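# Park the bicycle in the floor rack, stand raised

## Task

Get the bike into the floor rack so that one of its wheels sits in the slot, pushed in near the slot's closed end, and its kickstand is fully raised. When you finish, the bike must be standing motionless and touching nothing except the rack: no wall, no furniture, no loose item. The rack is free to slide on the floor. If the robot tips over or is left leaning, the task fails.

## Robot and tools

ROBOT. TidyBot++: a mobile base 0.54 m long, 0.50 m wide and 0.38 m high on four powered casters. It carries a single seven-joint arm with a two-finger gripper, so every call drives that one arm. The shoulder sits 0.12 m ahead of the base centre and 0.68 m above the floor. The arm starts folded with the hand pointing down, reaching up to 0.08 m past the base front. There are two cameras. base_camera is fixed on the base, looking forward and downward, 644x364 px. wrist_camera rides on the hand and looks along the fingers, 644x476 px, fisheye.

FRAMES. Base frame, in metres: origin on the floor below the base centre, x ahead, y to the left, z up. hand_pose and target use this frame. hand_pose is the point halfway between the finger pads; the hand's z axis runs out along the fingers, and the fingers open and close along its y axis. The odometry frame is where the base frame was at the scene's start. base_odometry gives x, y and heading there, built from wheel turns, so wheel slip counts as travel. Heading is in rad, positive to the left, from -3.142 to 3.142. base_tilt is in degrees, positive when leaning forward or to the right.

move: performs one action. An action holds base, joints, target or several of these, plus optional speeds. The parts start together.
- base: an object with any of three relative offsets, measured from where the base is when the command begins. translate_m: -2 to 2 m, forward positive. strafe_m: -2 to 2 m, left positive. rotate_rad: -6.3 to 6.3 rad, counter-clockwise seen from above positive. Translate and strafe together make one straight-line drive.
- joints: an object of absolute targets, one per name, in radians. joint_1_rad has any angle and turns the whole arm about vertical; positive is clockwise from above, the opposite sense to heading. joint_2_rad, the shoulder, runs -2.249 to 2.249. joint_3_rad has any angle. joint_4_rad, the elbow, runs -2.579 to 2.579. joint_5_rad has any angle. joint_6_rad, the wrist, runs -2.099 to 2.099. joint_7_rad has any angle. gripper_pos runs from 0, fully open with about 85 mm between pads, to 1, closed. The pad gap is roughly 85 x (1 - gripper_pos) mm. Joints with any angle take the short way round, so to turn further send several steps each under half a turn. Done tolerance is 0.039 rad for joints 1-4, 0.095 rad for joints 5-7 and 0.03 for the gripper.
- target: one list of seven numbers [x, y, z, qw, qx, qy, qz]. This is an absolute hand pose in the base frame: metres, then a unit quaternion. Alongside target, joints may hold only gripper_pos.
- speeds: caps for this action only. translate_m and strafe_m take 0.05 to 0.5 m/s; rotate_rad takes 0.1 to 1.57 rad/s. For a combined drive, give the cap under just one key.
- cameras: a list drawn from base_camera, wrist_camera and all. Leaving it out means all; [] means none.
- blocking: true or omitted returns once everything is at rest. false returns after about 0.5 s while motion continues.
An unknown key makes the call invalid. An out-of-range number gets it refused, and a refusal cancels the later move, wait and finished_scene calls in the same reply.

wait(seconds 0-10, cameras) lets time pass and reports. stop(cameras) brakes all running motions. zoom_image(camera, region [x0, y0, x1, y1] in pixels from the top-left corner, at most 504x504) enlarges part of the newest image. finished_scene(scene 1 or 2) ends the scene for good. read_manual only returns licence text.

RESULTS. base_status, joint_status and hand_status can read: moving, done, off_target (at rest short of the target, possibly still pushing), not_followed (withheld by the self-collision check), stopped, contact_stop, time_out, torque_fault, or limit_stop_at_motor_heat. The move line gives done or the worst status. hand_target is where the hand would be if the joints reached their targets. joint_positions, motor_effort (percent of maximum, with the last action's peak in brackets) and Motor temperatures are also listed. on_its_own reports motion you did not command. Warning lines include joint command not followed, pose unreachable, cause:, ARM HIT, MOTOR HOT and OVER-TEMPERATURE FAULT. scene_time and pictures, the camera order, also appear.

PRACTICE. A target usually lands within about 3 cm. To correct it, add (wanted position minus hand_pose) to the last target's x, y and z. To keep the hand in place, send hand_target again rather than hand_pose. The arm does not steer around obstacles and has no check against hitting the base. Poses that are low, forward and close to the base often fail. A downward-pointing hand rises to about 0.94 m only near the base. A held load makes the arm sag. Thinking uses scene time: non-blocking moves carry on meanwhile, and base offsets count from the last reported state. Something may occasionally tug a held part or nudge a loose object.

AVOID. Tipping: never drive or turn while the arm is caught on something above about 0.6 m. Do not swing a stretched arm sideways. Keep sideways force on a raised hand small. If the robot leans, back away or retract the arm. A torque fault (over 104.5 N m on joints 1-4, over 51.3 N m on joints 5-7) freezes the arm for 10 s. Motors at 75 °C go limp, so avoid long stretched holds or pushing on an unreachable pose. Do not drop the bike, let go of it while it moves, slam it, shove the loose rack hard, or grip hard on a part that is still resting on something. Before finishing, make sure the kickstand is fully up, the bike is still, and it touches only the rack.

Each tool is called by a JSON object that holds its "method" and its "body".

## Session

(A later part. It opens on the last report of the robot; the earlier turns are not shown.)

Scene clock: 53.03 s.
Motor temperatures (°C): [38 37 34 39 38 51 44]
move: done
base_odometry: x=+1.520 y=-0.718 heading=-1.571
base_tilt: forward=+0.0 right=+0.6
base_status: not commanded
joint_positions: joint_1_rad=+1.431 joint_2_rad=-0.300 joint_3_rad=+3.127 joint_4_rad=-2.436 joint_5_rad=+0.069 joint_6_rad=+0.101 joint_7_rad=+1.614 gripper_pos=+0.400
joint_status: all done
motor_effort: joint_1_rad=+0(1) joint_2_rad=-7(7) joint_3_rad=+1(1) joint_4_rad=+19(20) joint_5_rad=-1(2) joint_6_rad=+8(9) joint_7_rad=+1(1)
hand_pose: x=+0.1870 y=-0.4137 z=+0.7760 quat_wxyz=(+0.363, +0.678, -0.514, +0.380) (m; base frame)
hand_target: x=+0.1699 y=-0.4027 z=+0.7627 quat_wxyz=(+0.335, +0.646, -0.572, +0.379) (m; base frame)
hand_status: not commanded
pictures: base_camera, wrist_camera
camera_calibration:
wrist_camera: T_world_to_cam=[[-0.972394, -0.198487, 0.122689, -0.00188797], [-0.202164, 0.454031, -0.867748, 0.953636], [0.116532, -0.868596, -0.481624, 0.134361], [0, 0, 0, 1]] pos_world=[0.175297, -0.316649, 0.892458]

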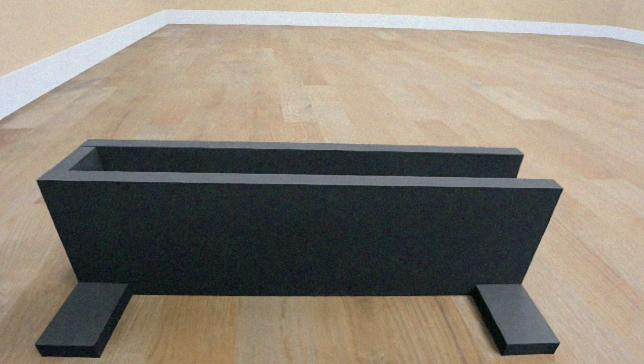

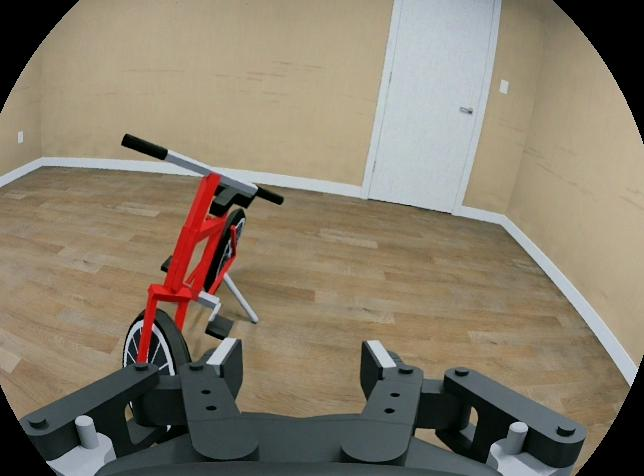

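{"method": "move", "body": {"base": {"translate_m": -0.55, "strafe_m": -1.07}, "joints": {"joint_1_rad": 0.0, "joint_6_rad": 0.1}}}

{"method": "zoom_image", "body": {"camera": "base_camera", "region": [150, 0, 500, 250]}}

Scene clock: 57.30 s.
Motor temperatures (°C): [38 37 34 39 38 51 44]
move: done
base_odometry: x=+0.449 y=-0.168 heading=-1.571
base_tilt: forward=+0.0 right=+0.6
base_status: done
joint_positions: joint_1_rad=+0.019 joint_2_rad=-0.304 joint_3_rad=+3.129 joint_4_rad=-2.439 joint_5_rad=+0.069 joint_6_rad=+0.101 joint_7_rad=+1.614 gripper_pos=+0.400
joint_status: all done
motor_effort: joint_1_rad=+0(1) joint_2_rad=-6(8) joint_3_rad=+1(2) joint_4_rad=+19(20) joint_5_rad=-1(3) joint_6_rad=+8(9) joint_7_rad=+0(1)
hand_pose: x=+0.5369 y=+0.0008 z=+0.7756 quat_wxyz=(+0.030, +0.850, +0.047, +0.525) (m; base frame)
hand_target: x=+0.5322 y=+0.0020 z=+0.7765 quat_wxyz=(+0.000, +0.849, +0.000, +0.528) (m; base frame)
hand_status: not commanded
pictures: base_camera, wrist_camera
camera_calibration:
wrist_camera: T_world_to_cam=[[0.0398595, -0.991766, 0.1217, -0.121427], [-0.480963, -0.125802, -0.867668, 0.98587], [0.875834, -0.0239485, -0.482018, 0.0453741], [0, 0, 0, 1]] pos_world=[0.439267, 0.00468449, 0.892057]

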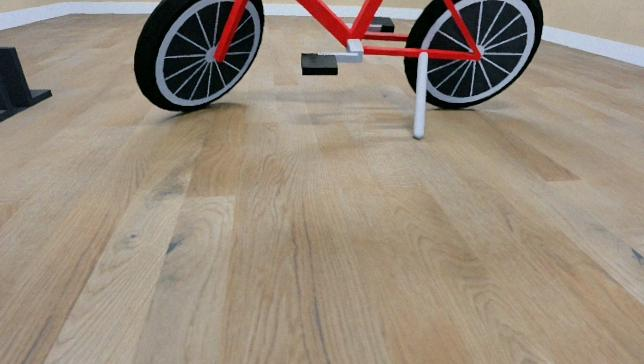

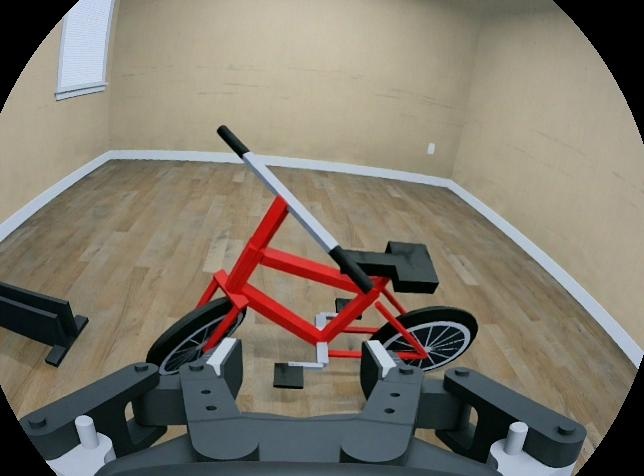

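Scaled by 1.440.

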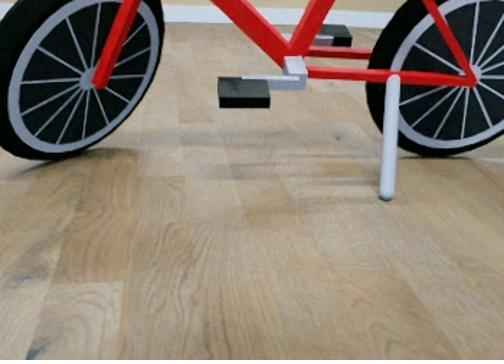

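{"method": "move", "body": {"base": {"translate_m": 0.55, "strafe_m": 1.071}, "cameras": []}}

{"method": "move", "body": {"target": [0.53, 0.0, 0.26, 0, 0.69, 0.72, 0], "cameras": ["wrist_camera", "base_camera"]}}

Scene clock: 62.60 s.
Motor temperatures (°C): [38 37 34 39 38 51 44]
move: done
base_odometry: x=+1.520 y=-0.718 heading=-1.571
base_tilt: forward=+0.0 right=+0.6
base_status: done
joint_positions: joint_1_rad=+0.016 joint_2_rad=-0.305 joint_3_rad=+3.133 joint_4_rad=-2.440 joint_5_rad=+0.069 joint_6_rad=+0.101 joint_7_rad=+1.614 gripper_pos=+0.400
joint_status: not commanded
motor_effort: joint_1_rad=+0(1) joint_2_rad=-7(9) joint_3_rad=+1(2) joint_4_rad=+19(20) joint_5_rad=-2(2) joint_6_rad=+8(8) joint_7_rad=+1(1)
hand_pose: x=+0.5365 y=+0.0005 z=+0.7758 quat_wxyz=(+0.029, +0.849, +0.046, +0.525) (m; base frame)
hand_target: x=+0.5322 y=+0.0020 z=+0.7765 quat_wxyz=(+0.000, +0.849, +0.000, +0.528) (m; base frame)
hand_status: not commanded
pictures: none
No camera images: "cameras" was empty.

Scene clock: 65.40 s.
Motor temperatures (°C): [38 37 34 39 38 51 44]
move: off_target
base_odometry: x=+1.520 y=-0.718 heading=-1.571
base_tilt: forward=+0.0 right=+0.6
base_status: not commanded
joint_positions: joint_1_rad=+0.091 joint_2_rad=+1.066 joint_3_rad=+3.009 joint_4_rad=-1.944 joint_5_rad=+0.723 joint_6_rad=-0.138 joint_7_rad=+2.396 gripper_pos=+0.400
joint_status: not commanded
motor_effort: joint_1_rad=+0(1) joint_2_rad=-35(37) joint_3_rad=-3(4) joint_4_rad=+2(20) joint_5_rad=-1(3) joint_6_rad=+1(8) joint_7_rad=+1(1)
hand_pose: x=+0.5380 y=+0.0103 z=+0.2665 quat_wxyz=(+0.002, +0.727, +0.687, +0.020) (m; base frame)
hand_target: x=+0.5300 y=+0.0000 z=+0.2600 quat_wxyz=(+0.000, +0.692, +0.722, +0.000) (m; base frame)
hand_status: off_target (0.015 m and 6.2 deg from the pose sent, 0.516 m and 103.2 deg at the start)
pictures: base_camera, wrist_camera
camera_calibration:
wrist_camera: T_world_to_cam=[[0.997905, -0.0426425, 0.0486445, -0.555899], [-0.0434458, -0.998934, 0.0155768, 0.0840931], [0.0479284, -0.0176576, -0.998695, 0.382246], [0, 0, 0, 1]] pos_world=[0.540068, 0.0670481, 0.407478]

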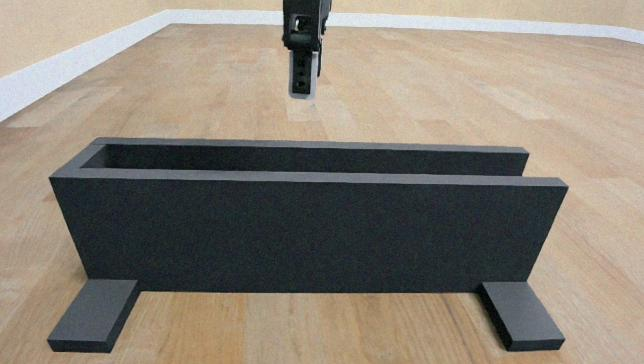

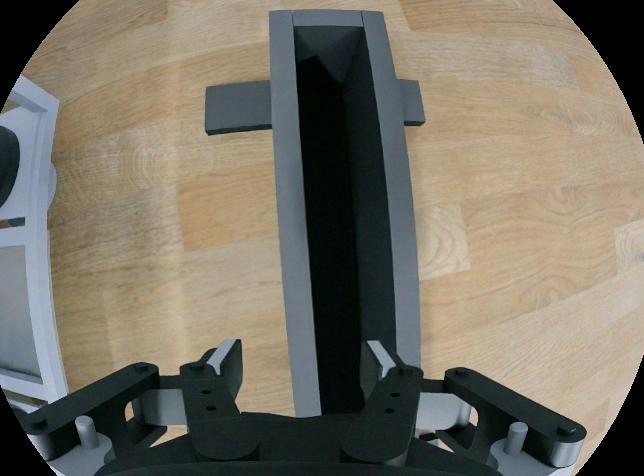

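{"method": "move", "body": {"target": [0.543, 0.005, 0.2, 0, 0.669, 0.743, 0.02], "cameras": ["wrist_camera"]}}

{"method": "move", "body": {"target": [0.543, 0.005, 0.135, 0, 0.669, 0.743, 0.02], "cameras": ["wrist_camera"]}}

Scene clock: 66.83 s.
Motor temperatures (°C): [38 37 34 39 38 51 44]
move: off_target
base_odometry: x=+1.520 y=-0.718 heading=-1.571
base_tilt: forward=+0.0 right=+0.6
base_status: not commanded
joint_positions: joint_1_rad=+0.087 joint_2_rad=+1.216 joint_3_rad=+3.048 joint_4_rad=-1.862 joint_5_rad=+0.786 joint_6_rad=-0.094 joint_7_rad=+2.396 gripper_pos=+0.400
joint_status: not commanded
motor_effort: joint_1_rad=+0(1) joint_2_rad=-36(39) joint_3_rad=-2(3) joint_4_rad=+1(3) joint_5_rad=-2(3) joint_6_rad=+0(1) joint_7_rad=+1(1)
hand_pose: x=+0.5332 y=-0.0003 z=+0.2052 quat_wxyz=(-0.008, +0.713, +0.701, +0.007) (m; base frame)
hand_target: x=+0.5430 y=+0.0050 z=+0.2000 quat_wxyz=(+0.000, +0.669, +0.743, +0.020) (m; base frame)
hand_status: off_target (0.012 m and 7.1 deg from the pose sent, 0.067 m and 9.3 deg at the start)
pictures: wrist_camera
camera_calibration:
wrist_camera: T_world_to_cam=[[0.999854, -0.00154326, 0.0170121, -0.543104], [-0.00188454, -0.999797, 0.020063, 0.0511832], [0.0169777, -0.0200921, -0.999654, 0.337802], [0, 0, 0, 1]] pos_world=[0.537386, 0.0571218, 0.345897]

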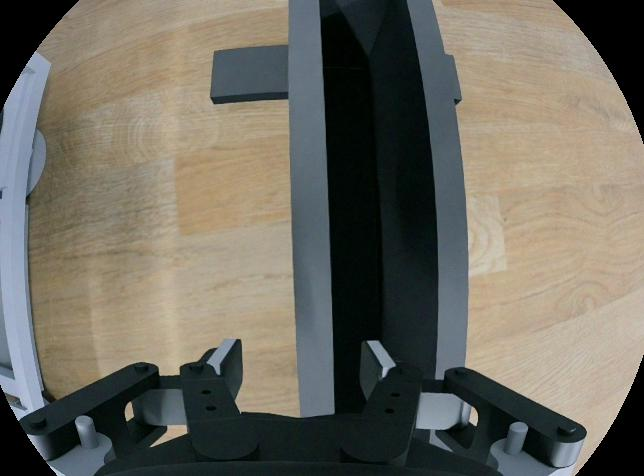

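Scene clock: 68.17 s.
Motor temperatures (°C): [38 37 34 39 38 51 44]
move: off_target
base_odometry: x=+1.520 y=-0.718 heading=-1.571
base_tilt: forward=+0.0 right=+0.6
base_status: not commanded
joint_positions: joint_1_rad=+0.040 joint_2_rad=+1.372 joint_3_rad=+3.113 joint_4_rad=-1.761 joint_5_rad=+0.786 joint_6_rad=-0.016 joint_7_rad=+2.396 gripper_pos=+0.400
joint_status: not commanded
motor_effort: joint_1_rad=+0(1) joint_2_rad=-37(40) joint_3_rad=-2(3) joint_4_rad=+0(2) joint_5_rad=-1(2) joint_6_rad=+0(1) joint_7_rad=+1(1)
hand_pose: x=+0.5333 y=-0.0012 z=+0.1398 quat_wxyz=(-0.007, +0.705, +0.709, +0.005) (m; base frame)
hand_target: x=+0.5430 y=+0.0050 z=+0.1350 quat_wxyz=(+0.000, +0.669, +0.743, +0.020) (m; base frame)
hand_status: off_target (0.012 m and 5.9 deg from the pose sent, 0.071 m and 7.1 deg at the start)
pictures: wrist_camera
camera_calibration:
wrist_camera: T_world_to_cam=[[0.999642, 0.0215794, 0.0158156, -0.541731], [0.0211861, -0.999472, 0.0246268, 0.0386673], [0.0163387, -0.0242829, -0.999572, 0.272738], [0, 0, 0, 1]] pos_world=[0.536262, 0.05696, 0.280237]

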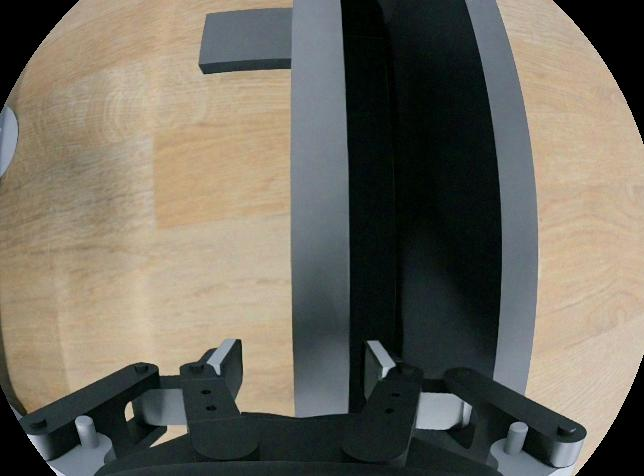

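{"method": "move", "body": {"joints": {"gripper_pos": 0.95}, "cameras": []}}

{"method": "move", "body": {"target": [0.56, 0.005, 0.20, 0, 0.669, 0.743, 0.02], "cameras": []}}

{"method": "move", "body": {"base": {"translate_m": -0.08, "strafe_m": -0.0485, "rotate_rad": 0.105}, "cameras": ["base_camera"]}}

{"method": "move", "body": {"target": [0.55, 0.01, 0.135, 0, 0.669, 0.743, 0.02]}}

Scene clock: 69.10 s.
Motor temperatures (°C): [38 37 34 39 38 51 44]
move: off_target
base_odometry: x=+1.520 y=-0.718 heading=-1.571
base_tilt: forward=+0.0 right=+0.6
base_status: not commanded
joint_positions: joint_1_rad=+0.039 joint_2_rad=+1.370 joint_3_rad=+3.115 joint_4_rad=-1.753 joint_5_rad=+0.790 joint_6_rad=-0.010 joint_7_rad=+2.396 gripper_pos=+0.804
joint_status: gripper_pos off_target (ended at +0.804, target +0.950)
motor_effort: joint_1_rad=+0(1) joint_2_rad=-35(37) joint_3_rad=-1(3) joint_4_rad=+2(7) joint_5_rad=-2(3) joint_6_rad=+3(5) joint_7_rad=-1(1)
hand_pose: x=+0.5405 y=-0.0010 z=+0.1408 quat_wxyz=(-0.002, +0.703, +0.711, +0.011) (m; base frame)
hand_target: x=+0.5430 y=+0.0050 z=+0.1350 quat_wxyz=(+0.000, +0.669, +0.743, +0.020) (m; base frame)
hand_status: not commanded
pictures: none
No camera images: "cameras" was empty.

Scene clock: 70.27 s.
Motor temperatures (°C): [38 37 34 39 38 51 44]
move: off_target
base_odometry: x=+1.520 y=-0.718 heading=-1.571
base_tilt: forward=+0.0 right=+0.6
base_status: not commanded
joint_positions: joint_1_rad=+0.091 joint_2_rad=+1.308 joint_3_rad=+3.027 joint_4_rad=-1.793 joint_5_rad=+0.790 joint_6_rad=-0.103 joint_7_rad=+2.433 gripper_pos=+0.804
joint_status: not commanded
motor_effort: joint_1_rad=+0(1) joint_2_rad=-47(48) joint_3_rad=-5(5) joint_4_rad=+2(2) joint_5_rad=+0(3) joint_6_rad=+2(3) joint_7_rad=+1(1)
hand_pose: x=+0.5299 y=+0.0102 z=+0.1696 quat_wxyz=(-0.024, +0.700, +0.714, +0.004) (m; base frame)
hand_target: x=+0.5600 y=+0.0050 z=+0.2000 quat_wxyz=(+0.000, +0.669, +0.743, +0.020) (m; base frame)
hand_status: off_target (0.043 m and 5.8 deg from the pose sent, 0.063 m and 5.5 deg at the start)
pictures: none
No camera images: "cameras" was empty.

Scene clock: 71.60 s.
Motor temperatures (°C): [38 37 34 39 38 51 44]
move: done
base_odometry: x=+1.472 y=-0.638 heading=-1.465
base_tilt: forward=+0.0 right=+0.6
base_status: done
joint_positions: joint_1_rad=+0.106 joint_2_rad=+1.304 joint_3_rad=+3.015 joint_4_rad=-1.801 joint_5_rad=+0.790 joint_6_rad=-0.116 joint_7_rad=+2.437 gripper_pos=+0.804
joint_status: not commanded
motor_effort: joint_1_rad=+0(5) joint_2_rad=-46(49) joint_3_rad=-5(8) joint_4_rad=+1(4) joint_5_rad=-1(2) joint_6_rad=+1(4) joint_7_rad=+1(1)
hand_pose: x=+0.5246 y=+0.0091 z=+0.1718 quat_wxyz=(-0.029, +0.702, +0.712, +0.001) (m; base frame)
hand_target: x=+0.5600 y=+0.0050 z=+0.2000 quat_wxyz=(+0.000, +0.669, +0.743, +0.020) (m; base frame)
hand_status: not commanded
pictures: base_camera

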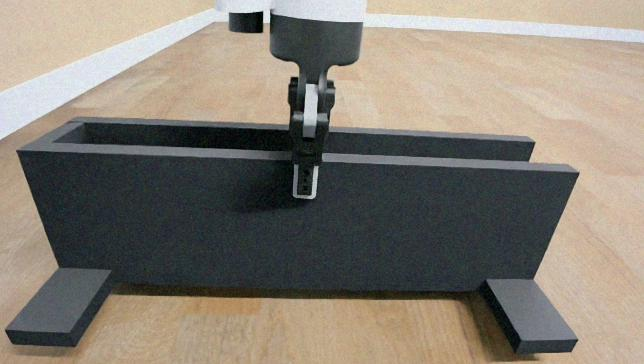

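Scene clock: 72.90 s.
Motor temperatures (°C): [38 37 34 39 38 51 44]
move: off_target
base_odometry: x=+1.472 y=-0.638 heading=-1.465
base_tilt: forward=+0.0 right=+0.6
base_status: not commanded
joint_positions: joint_1_rad=+0.052 joint_2_rad=+1.372 joint_3_rad=+3.092 joint_4_rad=-1.750 joint_5_rad=+0.790 joint_6_rad=-0.049 joint_7_rad=+2.437 gripper_pos=+0.805
joint_status: not commanded
motor_effort: joint_1_rad=-2(2) joint_2_rad=-32(47) joint_3_rad=-3(6) joint_4_rad=+6(9) joint_5_rad=-1(2) joint_6_rad=+3(4) joint_7_rad=+1(2)
hand_pose: x=+0.5331 y=-0.0005 z=+0.1405 quat_wxyz=(-0.010, +0.692, +0.722, +0.000) (m; base frame)
hand_target: x=+0.5500 y=+0.0100 z=+0.1350 quat_wxyz=(+0.000, +0.669, +0.743, +0.020) (m; base frame)
hand_status: off_target (0.021 m and 4.3 deg from the pose sent, 0.045 m and 6.5 deg at the start)
pictures: base_camera, wrist_camera
camera_calibration:
wrist_camera: T_world_to_cam=[[0.998303, 0.0580828, 0.00422318, -0.539174], [0.0579545, -0.997983, 0.0259226, 0.0195665], [0.00572032, -0.0256338, -0.999655, 0.279083], [0, 0, 0, 1]] pos_world=[0.535528, 0.0579978, 0.280757]

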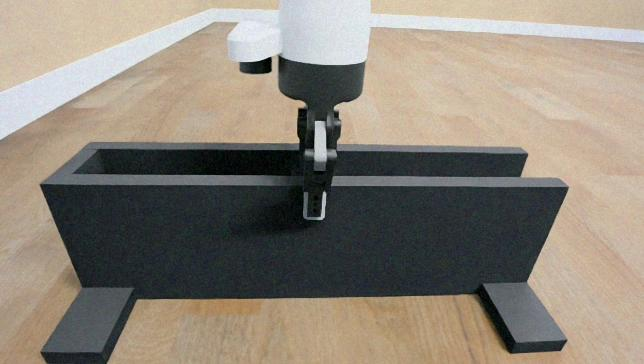

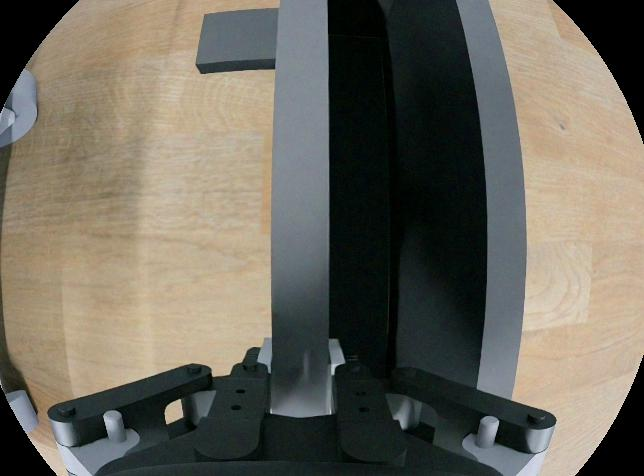

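{"method": "move", "body": {"base": {"rotate_rad": -0.04}, "cameras": []}}

{"method": "move", "body": {"target": [0.542, 0.005, 0.135, 0, 0.676, 0.737, 0.01], "cameras": []}}

{"method": "move", "body": {"joints": {"gripper_pos": 0.4}, "cameras": ["base_camera"]}}

{"method": "move", "body": {"target": [0.535, 0.0, 0.30, 0, 0.68, 0.73, 0], "cameras": ["wrist_camera", "base_camera"]}}

Scene clock: 73.87 s.
Motor temperatures (°C): [38 37 34 39 38 51 44]
move: done
base_odometry: x=+1.472 y=-0.638 heading=-1.504
base_tilt: forward=+0.0 right=+0.6
base_status: done
joint_positions: joint_1_rad=+0.023 joint_2_rad=+1.372 joint_3_rad=+3.083 joint_4_rad=-1.752 joint_5_rad=+0.790 joint_6_rad=-0.042 joint_7_rad=+2.437 gripper_pos=+0.805
joint_status: not commanded
motor_effort: joint_1_rad=+3(4) joint_2_rad=-35(39) joint_3_rad=+2(4) joint_4_rad=+6(7) joint_5_rad=-2(2) joint_6_rad=+2(2) joint_7_rad=+0(1)
hand_pose: x=+0.5333 y=+0.0185 z=+0.1405 quat_wxyz=(-0.014, +0.680, +0.733, +0.006) (m; base frame)
hand_target: x=+0.5500 y=+0.0100 z=+0.1350 quat_wxyz=(+0.000, +0.669, +0.743, +0.020) (m; base frame)
hand_status: not commanded
pictures: none
No camera images: "cameras" was empty.

Scene clock: 74.40 s.
Motor temperatures (°C): [38 37 34 39 38 51 44]
move: off_target
base_odometry: x=+1.472 y=-0.638 heading=-1.504
base_tilt: forward=+0.0 right=+0.6
base_status: not commanded
joint_positions: joint_1_rad=+0.015 joint_2_rad=+1.372 joint_3_rad=+3.089 joint_4_rad=-1.753 joint_5_rad=+0.790 joint_6_rad=-0.040 joint_7_rad=+2.434 gripper_pos=+0.805
joint_status: not commanded
motor_effort: joint_1_rad=+2(4) joint_2_rad=-33(34) joint_3_rad=+1(3) joint_4_rad=+4(6) joint_5_rad=-2(2) joint_6_rad=+1(2) joint_7_rad=+0(1)
hand_pose: x=+0.5332 y=+0.0185 z=+0.1405 quat_wxyz=(-0.012, +0.679, +0.734, +0.005) (m; base frame)
hand_target: x=+0.5420 y=+0.0050 z=+0.1350 quat_wxyz=(+0.000, +0.676, +0.737, +0.010) (m; base frame)
hand_status: off_target (0.017 m and 1.5 deg from the pose sent, 0.017 m and 1.8 deg at the start)
pictures: none
No camera images: "cameras" was empty.

Scene clock: 75.23 s.
Motor temperatures (°C): [38 37 34 39 38 51 44]
move: done
base_odometry: x=+1.472 y=-0.638 heading=-1.504
base_tilt: forward=+0.0 right=+0.7
base_status: not commanded
joint_positions: joint_1_rad=+0.015 joint_2_rad=+1.377 joint_3_rad=+3.109 joint_4_rad=-1.742 joint_5_rad=+0.790 joint_6_rad=-0.040 joint_7_rad=+2.434 gripper_pos=+0.400
joint_status: all done
motor_effort: joint_1_rad=+0(2) joint_2_rad=-37(40) joint_3_rad=-1(3) joint_4_rad=+1(5) joint_5_rad=-1(2) joint_6_rad=+0(1) joint_7_rad=+1(1)
hand_pose: x=+0.5372 y=+0.0062 z=+0.1378 quat_wxyz=(-0.003, +0.680, +0.733, +0.000) (m; base frame)
hand_target: x=+0.5420 y=+0.0050 z=+0.1350 quat_wxyz=(+0.000, +0.676, +0.737, +0.010) (m; base frame)
hand_status: not commanded
pictures: base_camera

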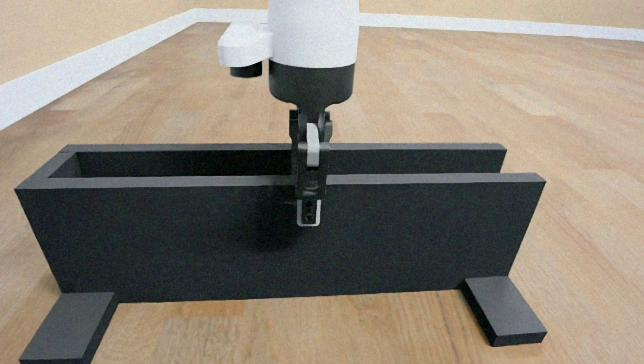

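Scene clock: 76.80 s.
Motor temperatures (°C): [38 38 34 39 38 51 44]
move: off_target
base_odometry: x=+1.472 y=-0.638 heading=-1.504
base_tilt: forward=+0.0 right=+0.6
base_status: not commanded
joint_positions: joint_1_rad=+0.145 joint_2_rad=+1.013 joint_3_rad=+2.927 joint_4_rad=-1.931 joint_5_rad=+0.790 joint_6_rad=-0.241 joint_7_rad=+2.484 gripper_pos=+0.400
joint_status: not commanded
motor_effort: joint_1_rad=+0(1) joint_2_rad=-35(40) joint_3_rad=-5(5) joint_4_rad=+4(4) joint_5_rad=+0(2) joint_6_rad=+0(1) joint_7_rad=+0(1)
hand_pose: x=+0.5485 y=+0.0063 z=+0.2930 quat_wxyz=(+0.010, +0.677, +0.735, +0.016) (m; base frame)
hand_target: x=+0.5350 y=+0.0000 z=+0.3000 quat_wxyz=(+0.000, +0.682, +0.732, +0.000) (m; base frame)
hand_status: off_target (0.016 m and 2.2 deg from the pose sent, 0.162 m and 0.4 deg at the start)
pictures: base_camera, wrist_camera
camera_calibration:
wrist_camera: T_world_to_cam=[[0.993832, 0.096619, 0.0544382, -0.568132], [0.0948023, -0.99488, 0.0350259, -0.0013862], [0.0575436, -0.029649, -0.997903, 0.40279], [0, 0, 0, 1]] pos_world=[0.541581, 0.0654555, 0.432922]

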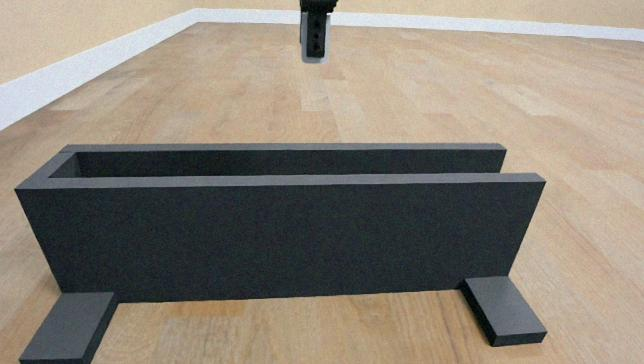

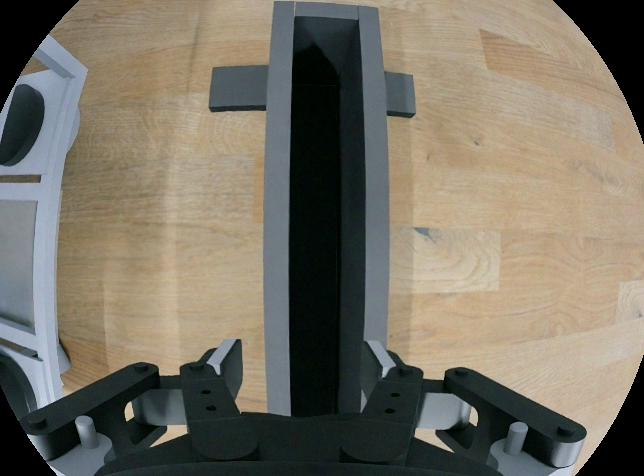

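{"method": "move", "body": {"target": [0.42, 0.0, 0.80, 0, 0.919, 0.395, 0], "joints": {"gripper_pos": 0.0}, "cameras": []}}

{"method": "move", "body": {"base": {"translate_m": -0.042, "strafe_m": -1.095, "rotate_rad": 0.09}}}

Scene clock: 80.27 s.
Motor temperatures (°C): [38 38 34 39 38 51 44]
move: off_target
base_odometry: x=+1.472 y=-0.638 heading=-1.504
base_tilt: forward=+0.0 right=+0.6
base_status: not commanded
joint_positions: joint_1_rad=-0.020 joint_2_rad=-0.018 joint_3_rad=+3.167 joint_4_rad=-1.586 joint_5_rad=+0.072 joint_6_rad=-1.553 joint_7_rad=+2.430 gripper_pos=+0.000
joint_status: all done
motor_effort: joint_1_rad=+0(1) joint_2_rad=-15(37) joint_3_rad=+0(4) joint_4_rad=+17(17) joint_5_rad=+0(2) joint_6_rad=+0(1) joint_7_rad=+0(1)
hand_pose: x=+0.4324 y=-0.0227 z=+0.7929 quat_wxyz=(+0.037, +0.909, +0.414, -0.006) (m; base frame)
hand_target: x=+0.4200 y=+0.0000 z=+0.8000 quat_wxyz=(+0.000, +0.919, +0.395, +0.000) (m; base frame)
hand_status: off_target (0.027 m and 4.9 deg from the pose sent, 0.523 m and 48.2 deg at the start)
pictures: none
No camera images: "cameras" was empty.

Scene clock: 83.83 s.
Motor temperatures (°C): [38 38 34 39 38 51 44]
move: done
base_odometry: x=+0.376 y=-0.669 heading=-1.413
base_tilt: forward=+0.0 right=+0.6
base_status: done
joint_positions: joint_1_rad=-0.033 joint_2_rad=-0.018 joint_3_rad=+3.174 joint_4_rad=-1.586 joint_5_rad=+0.062 joint_6_rad=-1.556 joint_7_rad=+2.429 gripper_pos=+0.000
joint_status: not commanded
motor_effort: joint_1_rad=+0(2) joint_2_rad=-15(17) joint_3_rad=+0(2) joint_4_rad=+17(17) joint_5_rad=-1(2) joint_6_rad=+0(1) joint_7_rad=+1(1)
hand_pose: x=+0.4318 y=-0.0177 z=+0.7928 quat_wxyz=(+0.031, +0.909, +0.416, -0.004) (m; base frame)
hand_target: x=+0.4200 y=+0.0000 z=+0.8000 quat_wxyz=(+0.000, +0.919, +0.395, +0.000) (m; base frame)
hand_status: not commanded
pictures: base_camera, wrist_camera
camera_calibration:
wrist_camera: T_world_to_cam=[[0.766471, -0.638401, 0.0704788, -0.404597], [-0.642259, -0.762687, 0.0762332, 0.25807], [0.00508598, -0.103696, -0.994596, 0.92624], [0, 0, 0, 1]] pos_world=[0.471149, 0.0345795, 0.930077]

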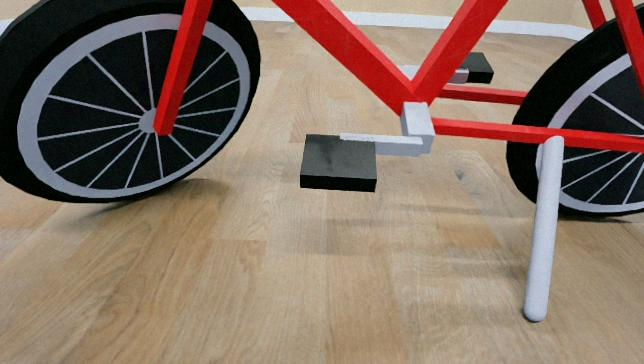

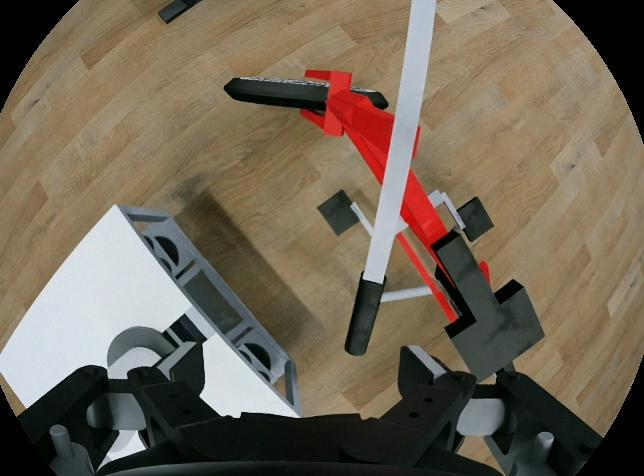

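{"method": "move", "body": {"target": [0.549, 0.010, 0.71, 0, 0.935, 0.354, 0], "cameras": ["wrist_camera"]}}

Scene clock: 85.63 s.
Motor temperatures (°C): [38 38 34 39 38 51 44]
move: off_target
base_odometry: x=+0.376 y=-0.669 heading=-1.413
base_tilt: forward=+0.0 right=+0.6
base_status: not commanded
joint_positions: joint_1_rad=+0.025 joint_2_rad=+0.288 joint_3_rad=+3.069 joint_4_rad=-1.488 joint_5_rad=+0.062 joint_6_rad=-1.412 joint_7_rad=+2.295 gripper_pos=+0.000
joint_status: not commanded
motor_effort: joint_1_rad=+0(1) joint_2_rad=-26(29) joint_3_rad=-1(1) joint_4_rad=+16(17) joint_5_rad=-2(2) joint_6_rad=+0(1) joint_7_rad=+0(1)
hand_pose: x=+0.5315 y=+0.0002 z=+0.7111 quat_wxyz=(+0.011, +0.925, +0.380, -0.028) (m; base frame)
hand_target: x=+0.5490 y=+0.0100 z=+0.7100 quat_wxyz=(+0.000, +0.935, +0.354, +0.000) (m; base frame)
hand_status: off_target (0.020 m and 4.7 deg from the pose sent, 0.146 m and 8.6 deg at the start)
pictures: wrist_camera
camera_calibration:
wrist_camera: T_world_to_cam=[[0.714356, -0.699597, 0.0161163, -0.397471], [-0.697243, -0.709613, 0.101495, 0.353152], [-0.0595694, -0.0837406, -0.994705, 0.880745], [0, 0, 0, 1]] pos_world=[0.582634, 0.046286, 0.846645]

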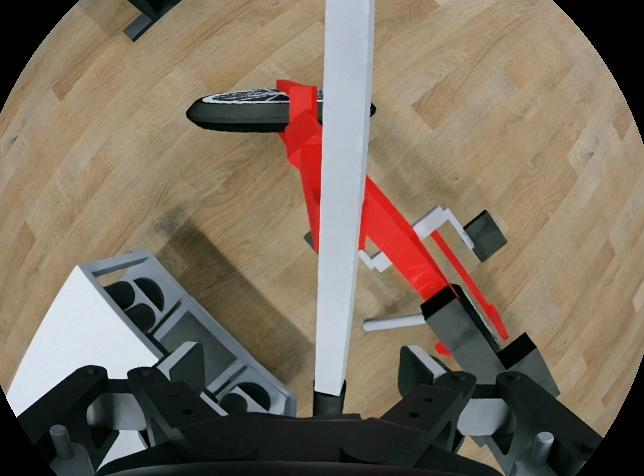

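{"method": "move", "body": {"target": [0.595, 0.028, 0.655, 0, 0.935, 0.354, 0.02], "cameras": ["wrist_camera"]}}

Scene clock: 86.90 s.
Motor temperatures (°C): [38 38 34 39 38 51 44]
move: off_target
base_odometry: x=+0.376 y=-0.669 heading=-1.413
base_tilt: forward=+0.0 right=+0.6
base_status: not commanded
joint_positions: joint_1_rad=+0.025 joint_2_rad=+0.406 joint_3_rad=+3.035 joint_4_rad=-1.488 joint_5_rad=+0.062 joint_6_rad=-1.249 joint_7_rad=+2.249 gripper_pos=+0.000
joint_status: not commanded
motor_effort: joint_1_rad=+0(1) joint_2_rad=-30(33) joint_3_rad=-1(1) joint_4_rad=+16(17) joint_5_rad=-1(2) joint_6_rad=+0(1) joint_7_rad=+0(1)
hand_pose: x=+0.5820 y=+0.0179 z=+0.6585 quat_wxyz=(+0.008, +0.927, +0.376, -0.002) (m; base frame)
hand_target: x=+0.5950 y=+0.0280 z=+0.6550 quat_wxyz=(+0.000, +0.935, +0.354, +0.020) (m; base frame)
hand_status: off_target (0.017 m and 3.8 deg from the pose sent, 0.089 m and 6.5 deg at the start)
pictures: wrist_camera
camera_calibration:
wrist_camera: T_world_to_cam=[[0.706857, -0.706684, 0.0308231, -0.425501], [-0.707215, -0.705172, 0.0507941, 0.445345], [-0.0141598, -0.0577028, -0.998233, 0.808304], [0, 0, 0, 1]] pos_world=[0.627168, 0.0599913, 0.79737]

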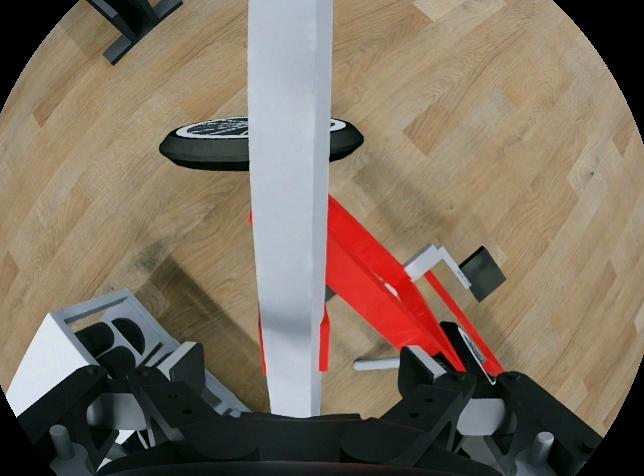

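{"method": "move", "body": {"target": [0.557, -0.004, 0.60, 0, 0.935, 0.354, 0.02], "cameras": ["wrist_camera"]}}

Scene clock: 88.37 s.
Motor temperatures (°C): [38 38 34 39 38 51 44]
move: off_target
base_odometry: x=+0.376 y=-0.669 heading=-1.413
base_tilt: forward=+0.0 right=+0.6
base_status: not commanded
joint_positions: joint_1_rad=+0.101 joint_2_rad=+0.406 joint_3_rad=+3.028 joint_4_rad=-1.713 joint_5_rad=+0.062 joint_6_rad=-1.045 joint_7_rad=+2.249 gripper_pos=+0.000
joint_status: not commanded
motor_effort: joint_1_rad=-1(1) joint_2_rad=-27(30) joint_3_rad=-1(2) joint_4_rad=+14(16) joint_5_rad=-1(2) joint_6_rad=+1(1) joint_7_rad=+1(1)
hand_pose: x=+0.5457 y=-0.0098 z=+0.5947 quat_wxyz=(+0.001, +0.937, +0.349, -0.010) (m; base frame)
hand_target: x=+0.5570 y=-0.0040 z=+0.6000 quat_wxyz=(+0.000, +0.935, +0.354, +0.020) (m; base frame)
hand_status: off_target (0.014 m and 3.5 deg from the pose sent, 0.067 m and 3.8 deg at the start)
pictures: wrist_camera
camera_calibration:
wrist_camera: T_world_to_cam=[[0.665773, -0.746068, 0.0113544, -0.383881], [-0.745179, -0.664047, 0.061239, 0.418318], [-0.0381486, -0.0492324, -0.998059, 0.755661], [0, 0, 0, 1]] pos_world=[0.596127, 0.0285843, 0.732935]

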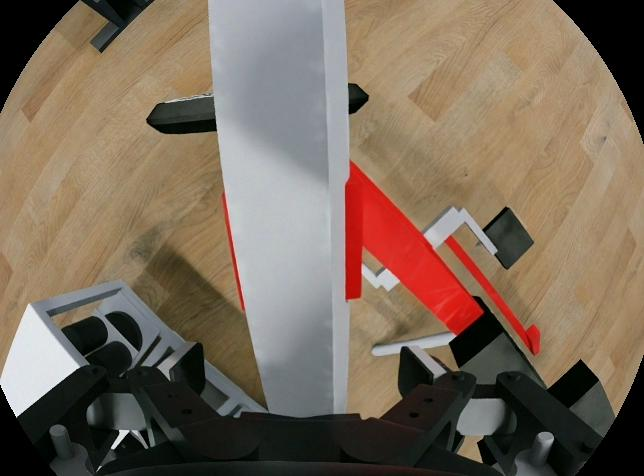

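{"method": "move", "body": {"joints": {"gripper_pos": 0.9}, "cameras": ["wrist_camera"]}}

Scene clock: 89.53 s.
Motor temperatures (°C): [38 38 34 39 38 51 44]
move: off_target
base_odometry: x=+0.376 y=-0.669 heading=-1.413
base_tilt: forward=+0.0 right=+0.6
base_status: not commanded
joint_positions: joint_1_rad=+0.106 joint_2_rad=+0.400 joint_3_rad=+3.025 joint_4_rad=-1.720 joint_5_rad=+0.063 joint_6_rad=-1.036 joint_7_rad=+2.250 gripper_pos=+0.753
joint_status: gripper_pos off_target (ended at +0.753, target +0.900)
motor_effort: joint_1_rad=+0(6) joint_2_rad=-26(28) joint_3_rad=-2(8) joint_4_rad=+15(18) joint_5_rad=-3(9) joint_6_rad=+1(4) joint_7_rad=+2(4)
hand_pose: x=+0.5459 y=-0.0110 z=+0.5955 quat_wxyz=(+0.002, +0.937, +0.349, -0.007) (m; base frame)
hand_target: x=+0.5570 y=-0.0040 z=+0.6000 quat_wxyz=(+0.000, +0.935, +0.354, +0.020) (m; base frame)
hand_status: not commanded
pictures: wrist_camera
camera_calibration:
wrist_camera: T_world_to_cam=[[0.665588, -0.746121, 0.0172155, -0.388222], [-0.745727, -0.663964, 0.0551602, 0.421558], [-0.0297257, -0.0495521, -0.998329, 0.751896], [0, 0, 0, 1]] pos_world=[0.595114, 0.0274972, 0.73407]

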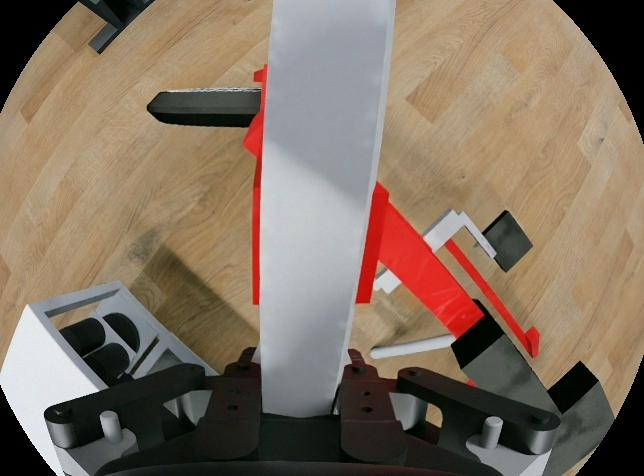

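{"method": "move", "body": {"target": [0.572, 0.009, 0.61, 0, 0.967, 0.255, 0.01], "cameras": []}}

{"method": "move", "body": {"target": [0.585, 0.019, 0.62, 0, 0.986, 0.165, 0.01]}}

Scene clock: 90.70 s.
Motor temperatures (°C): [38 38 34 39 38 51 44]
move: off_target
base_odometry: x=+0.376 y=-0.669 heading=-1.413
base_tilt: forward=+0.0 right=+0.6
base_status: not commanded
joint_positions: joint_1_rad=+0.075 joint_2_rad=+0.411 joint_3_rad=+3.063 joint_4_rad=-1.687 joint_5_rad=+0.063 joint_6_rad=-1.072 joint_7_rad=+2.080 gripper_pos=+0.771
joint_status: not commanded
motor_effort: joint_1_rad=-2(5) joint_2_rad=-31(33) joint_3_rad=-3(6) joint_4_rad=+22(23) joint_5_rad=-4(7) joint_6_rad=+6(6) joint_7_rad=+0(2)
hand_pose: x=+0.5495 y=-0.0145 z=+0.5989 quat_wxyz=(+0.008, +0.964, +0.266, -0.016) (m; base frame)
hand_target: x=+0.5720 y=+0.0090 z=+0.6100 quat_wxyz=(+0.000, +0.967, +0.255, +0.010) (m; base frame)
hand_status: off_target (0.034 m and 3.4 deg from the pose sent, 0.036 m and 11.5 deg at the start)
pictures: none
No camera images: "cameras" was empty.

Scene clock: 91.77 s.
Motor temperatures (°C): [38 38 34 39 38 51 44]
move: off_target
base_odometry: x=+0.376 y=-0.669 heading=-1.413
base_tilt: forward=+0.0 right=+0.6
base_status: not commanded
joint_positions: joint_1_rad=+0.021 joint_2_rad=+0.431 joint_3_rad=+3.091 joint_4_rad=-1.630 joint_5_rad=+0.063 joint_6_rad=-1.117 joint_7_rad=+1.900 gripper_pos=+0.781
joint_status: not commanded
motor_effort: joint_1_rad=-2(4) joint_2_rad=-34(35) joint_3_rad=-2(5) joint_4_rad=+23(25) joint_5_rad=-3(6) joint_6_rad=+6(7) joint_7_rad=-1(1)
hand_pose: x=+0.5607 y=-0.0039 z=+0.6055 quat_wxyz=(+0.015, +0.981, +0.190, -0.020) (m; base frame)
hand_target: x=+0.5850 y=+0.0190 z=+0.6200 quat_wxyz=(+0.000, +0.986, +0.165, +0.010) (m; base frame)
hand_status: off_target (0.036 m and 4.9 deg from the pose sent, 0.053 m and 12.2 deg at the start)
pictures: base_camera, wrist_camera
camera_calibration:
wrist_camera: T_world_to_cam=[[0.388351, -0.920734, 0.0378556, -0.250753], [-0.91917, -0.384111, 0.0870921, 0.515769], [-0.0656479, -0.0686181, -0.995481, 0.781003], [0, 0, 0, 1]] pos_world=[0.62273, 0.0208267, 0.742046]

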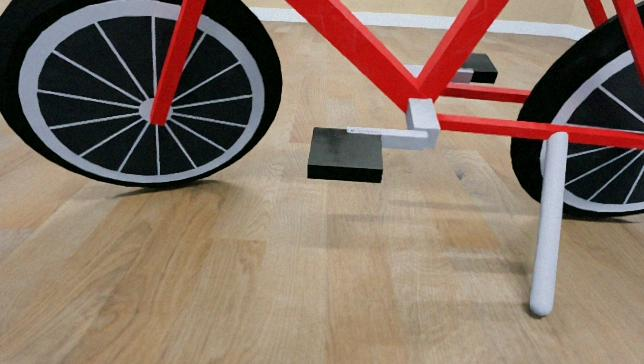

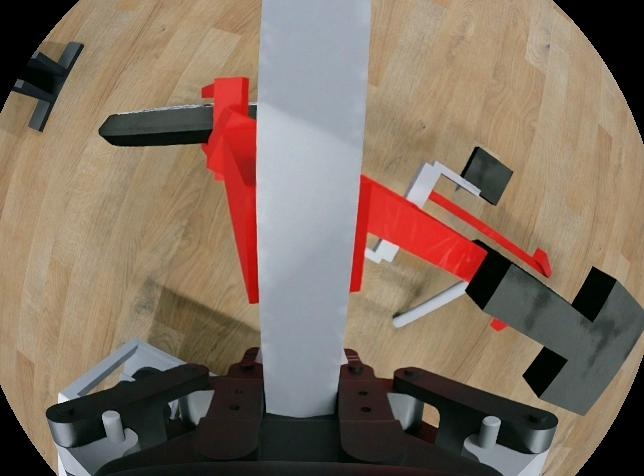

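{"method": "move", "body": {"target": [0.612, 0.035, 0.635, 0, 0.9976, 0.07, 0.015], "joints": {"gripper_pos": 1.0}, "cameras": ["base_camera"]}}

{"method": "move", "body": {"target": [0.63, 0.055, 0.645, 0, 0.9999, -0.02, 0.02]}}

Scene clock: 93.13 s.
Motor temperatures (°C): [38 38 34 39 38 51 44]
move: off_target
base_odometry: x=+0.376 y=-0.669 heading=-1.413
base_tilt: forward=+0.0 right=+0.6
base_status: not commanded
joint_positions: joint_1_rad=-0.049 joint_2_rad=+0.479 joint_3_rad=+3.119 joint_4_rad=-1.507 joint_5_rad=+0.063 joint_6_rad=-1.169 joint_7_rad=+1.696 gripper_pos=+0.787
joint_status: gripper_pos off_target (ended at +0.787, target +1.000)
motor_effort: joint_1_rad=+0(2) joint_2_rad=-39(39) joint_3_rad=-1(3) joint_4_rad=+23(25) joint_5_rad=-2(4) joint_6_rad=+5(8) joint_7_rad=+0(2)
hand_pose: x=+0.5965 y=+0.0170 z=+0.6176 quat_wxyz=(+0.024, +0.994, +0.109, -0.007) (m; base frame)
hand_target: x=+0.6120 y=+0.0350 z=+0.6350 quat_wxyz=(+0.000, +0.997, +0.070, +0.015) (m; base frame)
hand_status: off_target (0.029 m and 5.9 deg from the pose sent, 0.071 m and 14.6 deg at the start)
pictures: base_camera

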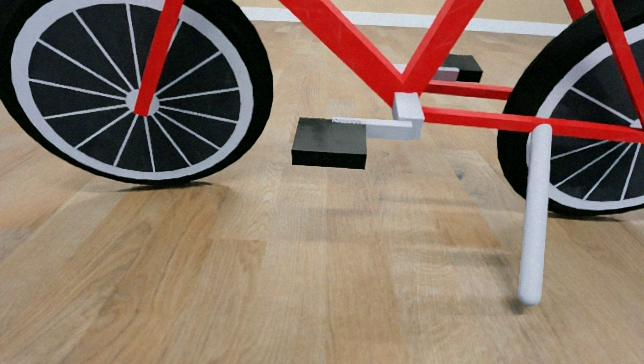

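Scene clock: 94.30 s.
Motor temperatures (°C): [38 38 34 39 38 51 44]
move: off_target
base_odometry: x=+0.376 y=-0.669 heading=-1.413
base_tilt: forward=+0.0 right=+0.6
base_status: not commanded
joint_positions: joint_1_rad=-0.114 joint_2_rad=+0.513 joint_3_rad=+3.152 joint_4_rad=-1.423 joint_5_rad=+0.053 joint_6_rad=-1.209 joint_7_rad=+1.485 gripper_pos=+0.788
joint_status: not commanded
motor_effort: joint_1_rad=+1(2) joint_2_rad=-41(42) joint_3_rad=+1(1) joint_4_rad=+23(25) joint_5_rad=-1(2) joint_6_rad=+4(6) joint_7_rad=-1(2)
hand_pose: x=+0.6171 y=+0.0379 z=+0.6250 quat_wxyz=(+0.028, +0.999, +0.019, +0.001) (m; base frame)
hand_target: x=+0.6300 y=+0.0550 z=+0.6450 quat_wxyz=(+0.000, +1.000, -0.020, +0.020) (m; base frame)
hand_status: off_target (0.029 m and 5.9 deg from the pose sent, 0.058 m and 15.4 deg at the start)
pictures: base_camera, wrist_camera
camera_calibration:
wrist_camera: T_world_to_cam=[[0.0534637, -0.995924, 0.0726393, -0.0471433], [-0.997859, -0.0505409, 0.0414985, 0.646383], [-0.0376581, -0.0747025, -0.996495, 0.79063], [0, 0, 0, 1]] pos_world=[0.677293, 0.0447796, 0.764459]

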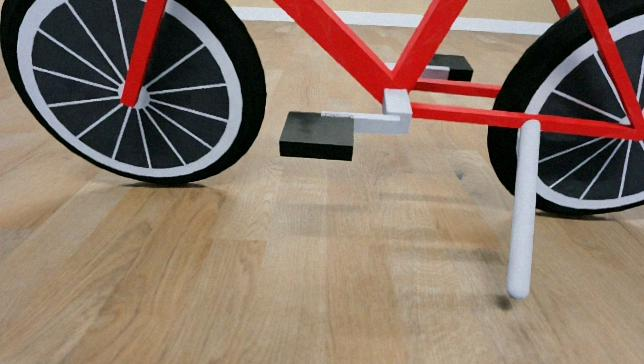

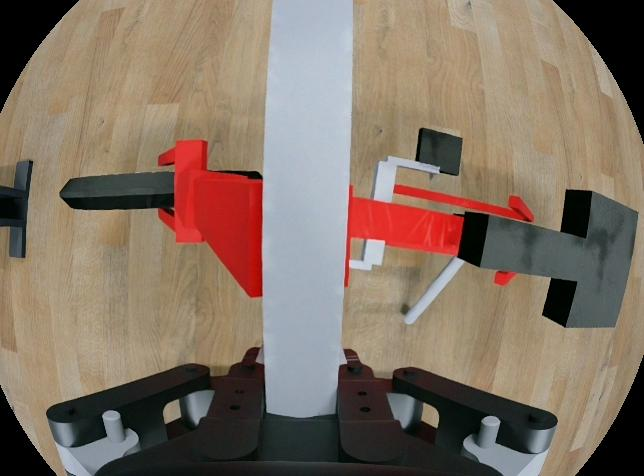

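{"method": "move", "body": {"target": [0.655, 0.055, 0.645, 0, 0.9999, -0.01, 0.02], "cameras": []}}

{"method": "move", "body": {"base": {"strafe_m": 0.12}, "speeds": {"strafe_m": 0.15}}}

Scene clock: 96.53 s.
Motor temperatures (°C): [38 38 34 39 38 51 44]
move: off_target
base_odometry: x=+0.376 y=-0.669 heading=-1.413
base_tilt: forward=+0.0 right=+0.6
base_status: not commanded
joint_positions: joint_1_rad=-0.114 joint_2_rad=+0.565 joint_3_rad=+3.152 joint_4_rad=-1.317 joint_5_rad=+0.053 joint_6_rad=-1.249 joint_7_rad=+1.485 gripper_pos=+0.788
joint_status: not commanded
motor_effort: joint_1_rad=+0(1) joint_2_rad=-42(43) joint_3_rad=+0(1) joint_4_rad=+23(24) joint_5_rad=+0(2) joint_6_rad=+4(6) joint_7_rad=+0(1)
hand_pose: x=+0.6459 y=+0.0408 z=+0.6300 quat_wxyz=(+0.028, +0.999, +0.018, +0.008) (m; base frame)
hand_target: x=+0.6550 y=+0.0550 z=+0.6450 quat_wxyz=(+0.000, +1.000, -0.010, +0.020) (m; base frame)
hand_status: off_target (0.023 m and 4.7 deg from the pose sent, 0.046 m and 5.1 deg at the start)
pictures: none
No camera images: "cameras" was empty.

Scene clock: 98.50 s.
Motor temperatures (°C): [38 38 34 39 38 51 44]
move: done
base_odometry: x=+0.495 y=-0.650 heading=-1.413
base_tilt: forward=+0.0 right=+0.6
base_status: done
joint_positions: joint_1_rad=-0.126 joint_2_rad=+0.568 joint_3_rad=+3.160 joint_4_rad=-1.314 joint_5_rad=+0.044 joint_6_rad=-1.257 joint_7_rad=+1.485 gripper_pos=+0.788
joint_status: not commanded
motor_effort: joint_1_rad=+1(7) joint_2_rad=-39(43) joint_3_rad=+0(5) joint_4_rad=+21(23) joint_5_rad=-1(3) joint_6_rad=+5(5) joint_7_rad=+0(1)
hand_pose: x=+0.6439 y=+0.0459 z=+0.6293 quat_wxyz=(+0.026, +0.999, +0.019, +0.004) (m; base frame)
hand_target: x=+0.6550 y=+0.0550 z=+0.6450 quat_wxyz=(+0.000, +1.000, -0.010, +0.020) (m; base frame)
hand_status: not commanded
pictures: base_camera, wrist_camera
camera_calibration:
wrist_camera: T_world_to_cam=[[0.053079, -0.996196, 0.0691026, -0.0383552], [-0.998096, -0.0507487, 0.0350536, 0.677521], [-0.0314134, -0.0708317, -0.996994, 0.79263], [0, 0, 0, 1]] pos_world=[0.703166, 0.0523172, 0.769147]

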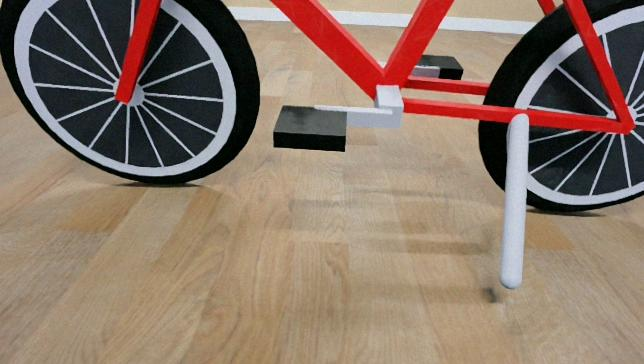

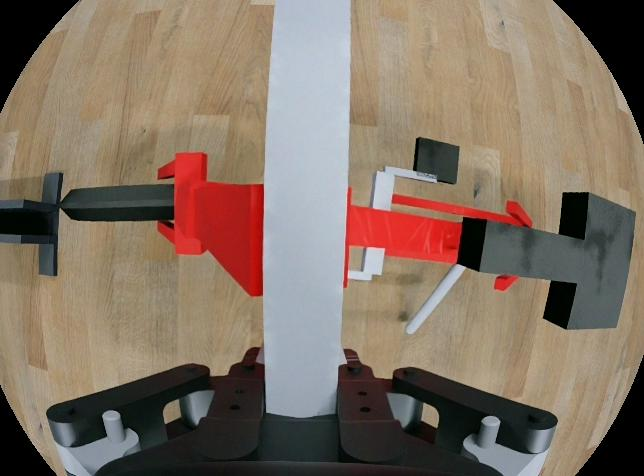

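{"method": "zoom_image", "body": {"camera": "wrist_camera", "region": [0, 140, 210, 290]}}

Scaled by 2.400.

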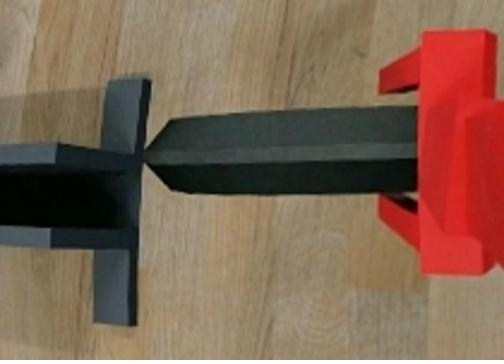

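{"method": "move", "body": {"target": [0.655, 0.067, 0.645, 0, 0.9933, -0.1158, 0.02], "cameras": []}}

{"method": "move", "body": {"base": {"strafe_m": -0.16}, "speeds": {"strafe_m": 0.1}, "cameras": ["wrist_camera"]}}

Scene clock: 100.33 s.
Motor temperatures (°C): [38 38 34 39 38 51 44]
move: off_target
base_odometry: x=+0.495 y=-0.650 heading=-1.413
base_tilt: forward=+0.0 right=+0.6
base_status: not commanded
joint_positions: joint_1_rad=-0.162 joint_2_rad=+0.568 joint_3_rad=+3.190 joint_4_rad=-1.305 joint_5_rad=+0.020 joint_6_rad=-1.264 joint_7_rad=+1.286 gripper_pos=+0.788
joint_status: not commanded
motor_effort: joint_1_rad=+1(3) joint_2_rad=-39(39) joint_3_rad=+2(3) joint_4_rad=+21(22) joint_5_rad=+0(2) joint_6_rad=+5(7) joint_7_rad=-1(2)
hand_pose: x=+0.6441 y=+0.0578 z=+0.6317 quat_wxyz=(+0.022, +0.997, -0.079, +0.007) (m; base frame)
hand_target: x=+0.6550 y=+0.0670 z=+0.6450 quat_wxyz=(+0.000, +0.993, -0.116, +0.020) (m; base frame)
hand_status: off_target (0.019 m and 5.1 deg from the pose sent, 0.029 m and 15.9 deg at the start)
pictures: none
No camera images: "cameras" was empty.

Scene clock: 102.73 s.
Motor temperatures (°C): [38 38 34 39 38 51 44]
move: done
base_odometry: x=+0.337 y=-0.675 heading=-1.413
base_tilt: forward=+0.0 right=+0.6
base_status: done
joint_positions: joint_1_rad=-0.171 joint_2_rad=+0.566 joint_3_rad=+3.199 joint_4_rad=-1.299 joint_5_rad=+0.013 joint_6_rad=-1.285 joint_7_rad=+1.280 gripper_pos=+0.788
joint_status: not commanded
motor_effort: joint_1_rad=+1(5) joint_2_rad=-36(43) joint_3_rad=+2(4) joint_4_rad=+20(21) joint_5_rad=+1(3) joint_6_rad=+5(10) joint_7_rad=+0(2)
hand_pose: x=+0.6399 y=+0.0600 z=+0.6346 quat_wxyz=(+0.022, +0.996, -0.083, +0.001) (m; base frame)
hand_target: x=+0.6550 y=+0.0670 z=+0.6450 quat_wxyz=(+0.000, +0.993, -0.116, +0.020) (m; base frame)
hand_status: not commanded
pictures: wrist_camera
camera_calibration:
wrist_camera: T_world_to_cam=[[-0.149452, -0.986863, 0.0613576, 0.109415], [-0.987699, 0.151889, 0.037164, 0.653977], [-0.0459954, -0.0550486, -0.997424, 0.807438], [0, 0, 0, 1]] pos_world=[0.699423, 0.0530938, 0.77434]

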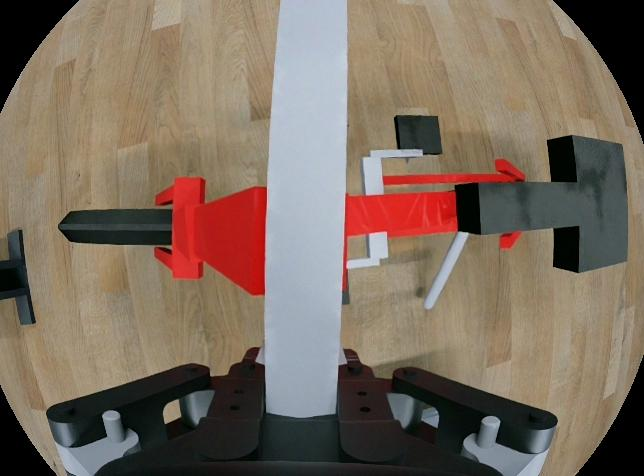

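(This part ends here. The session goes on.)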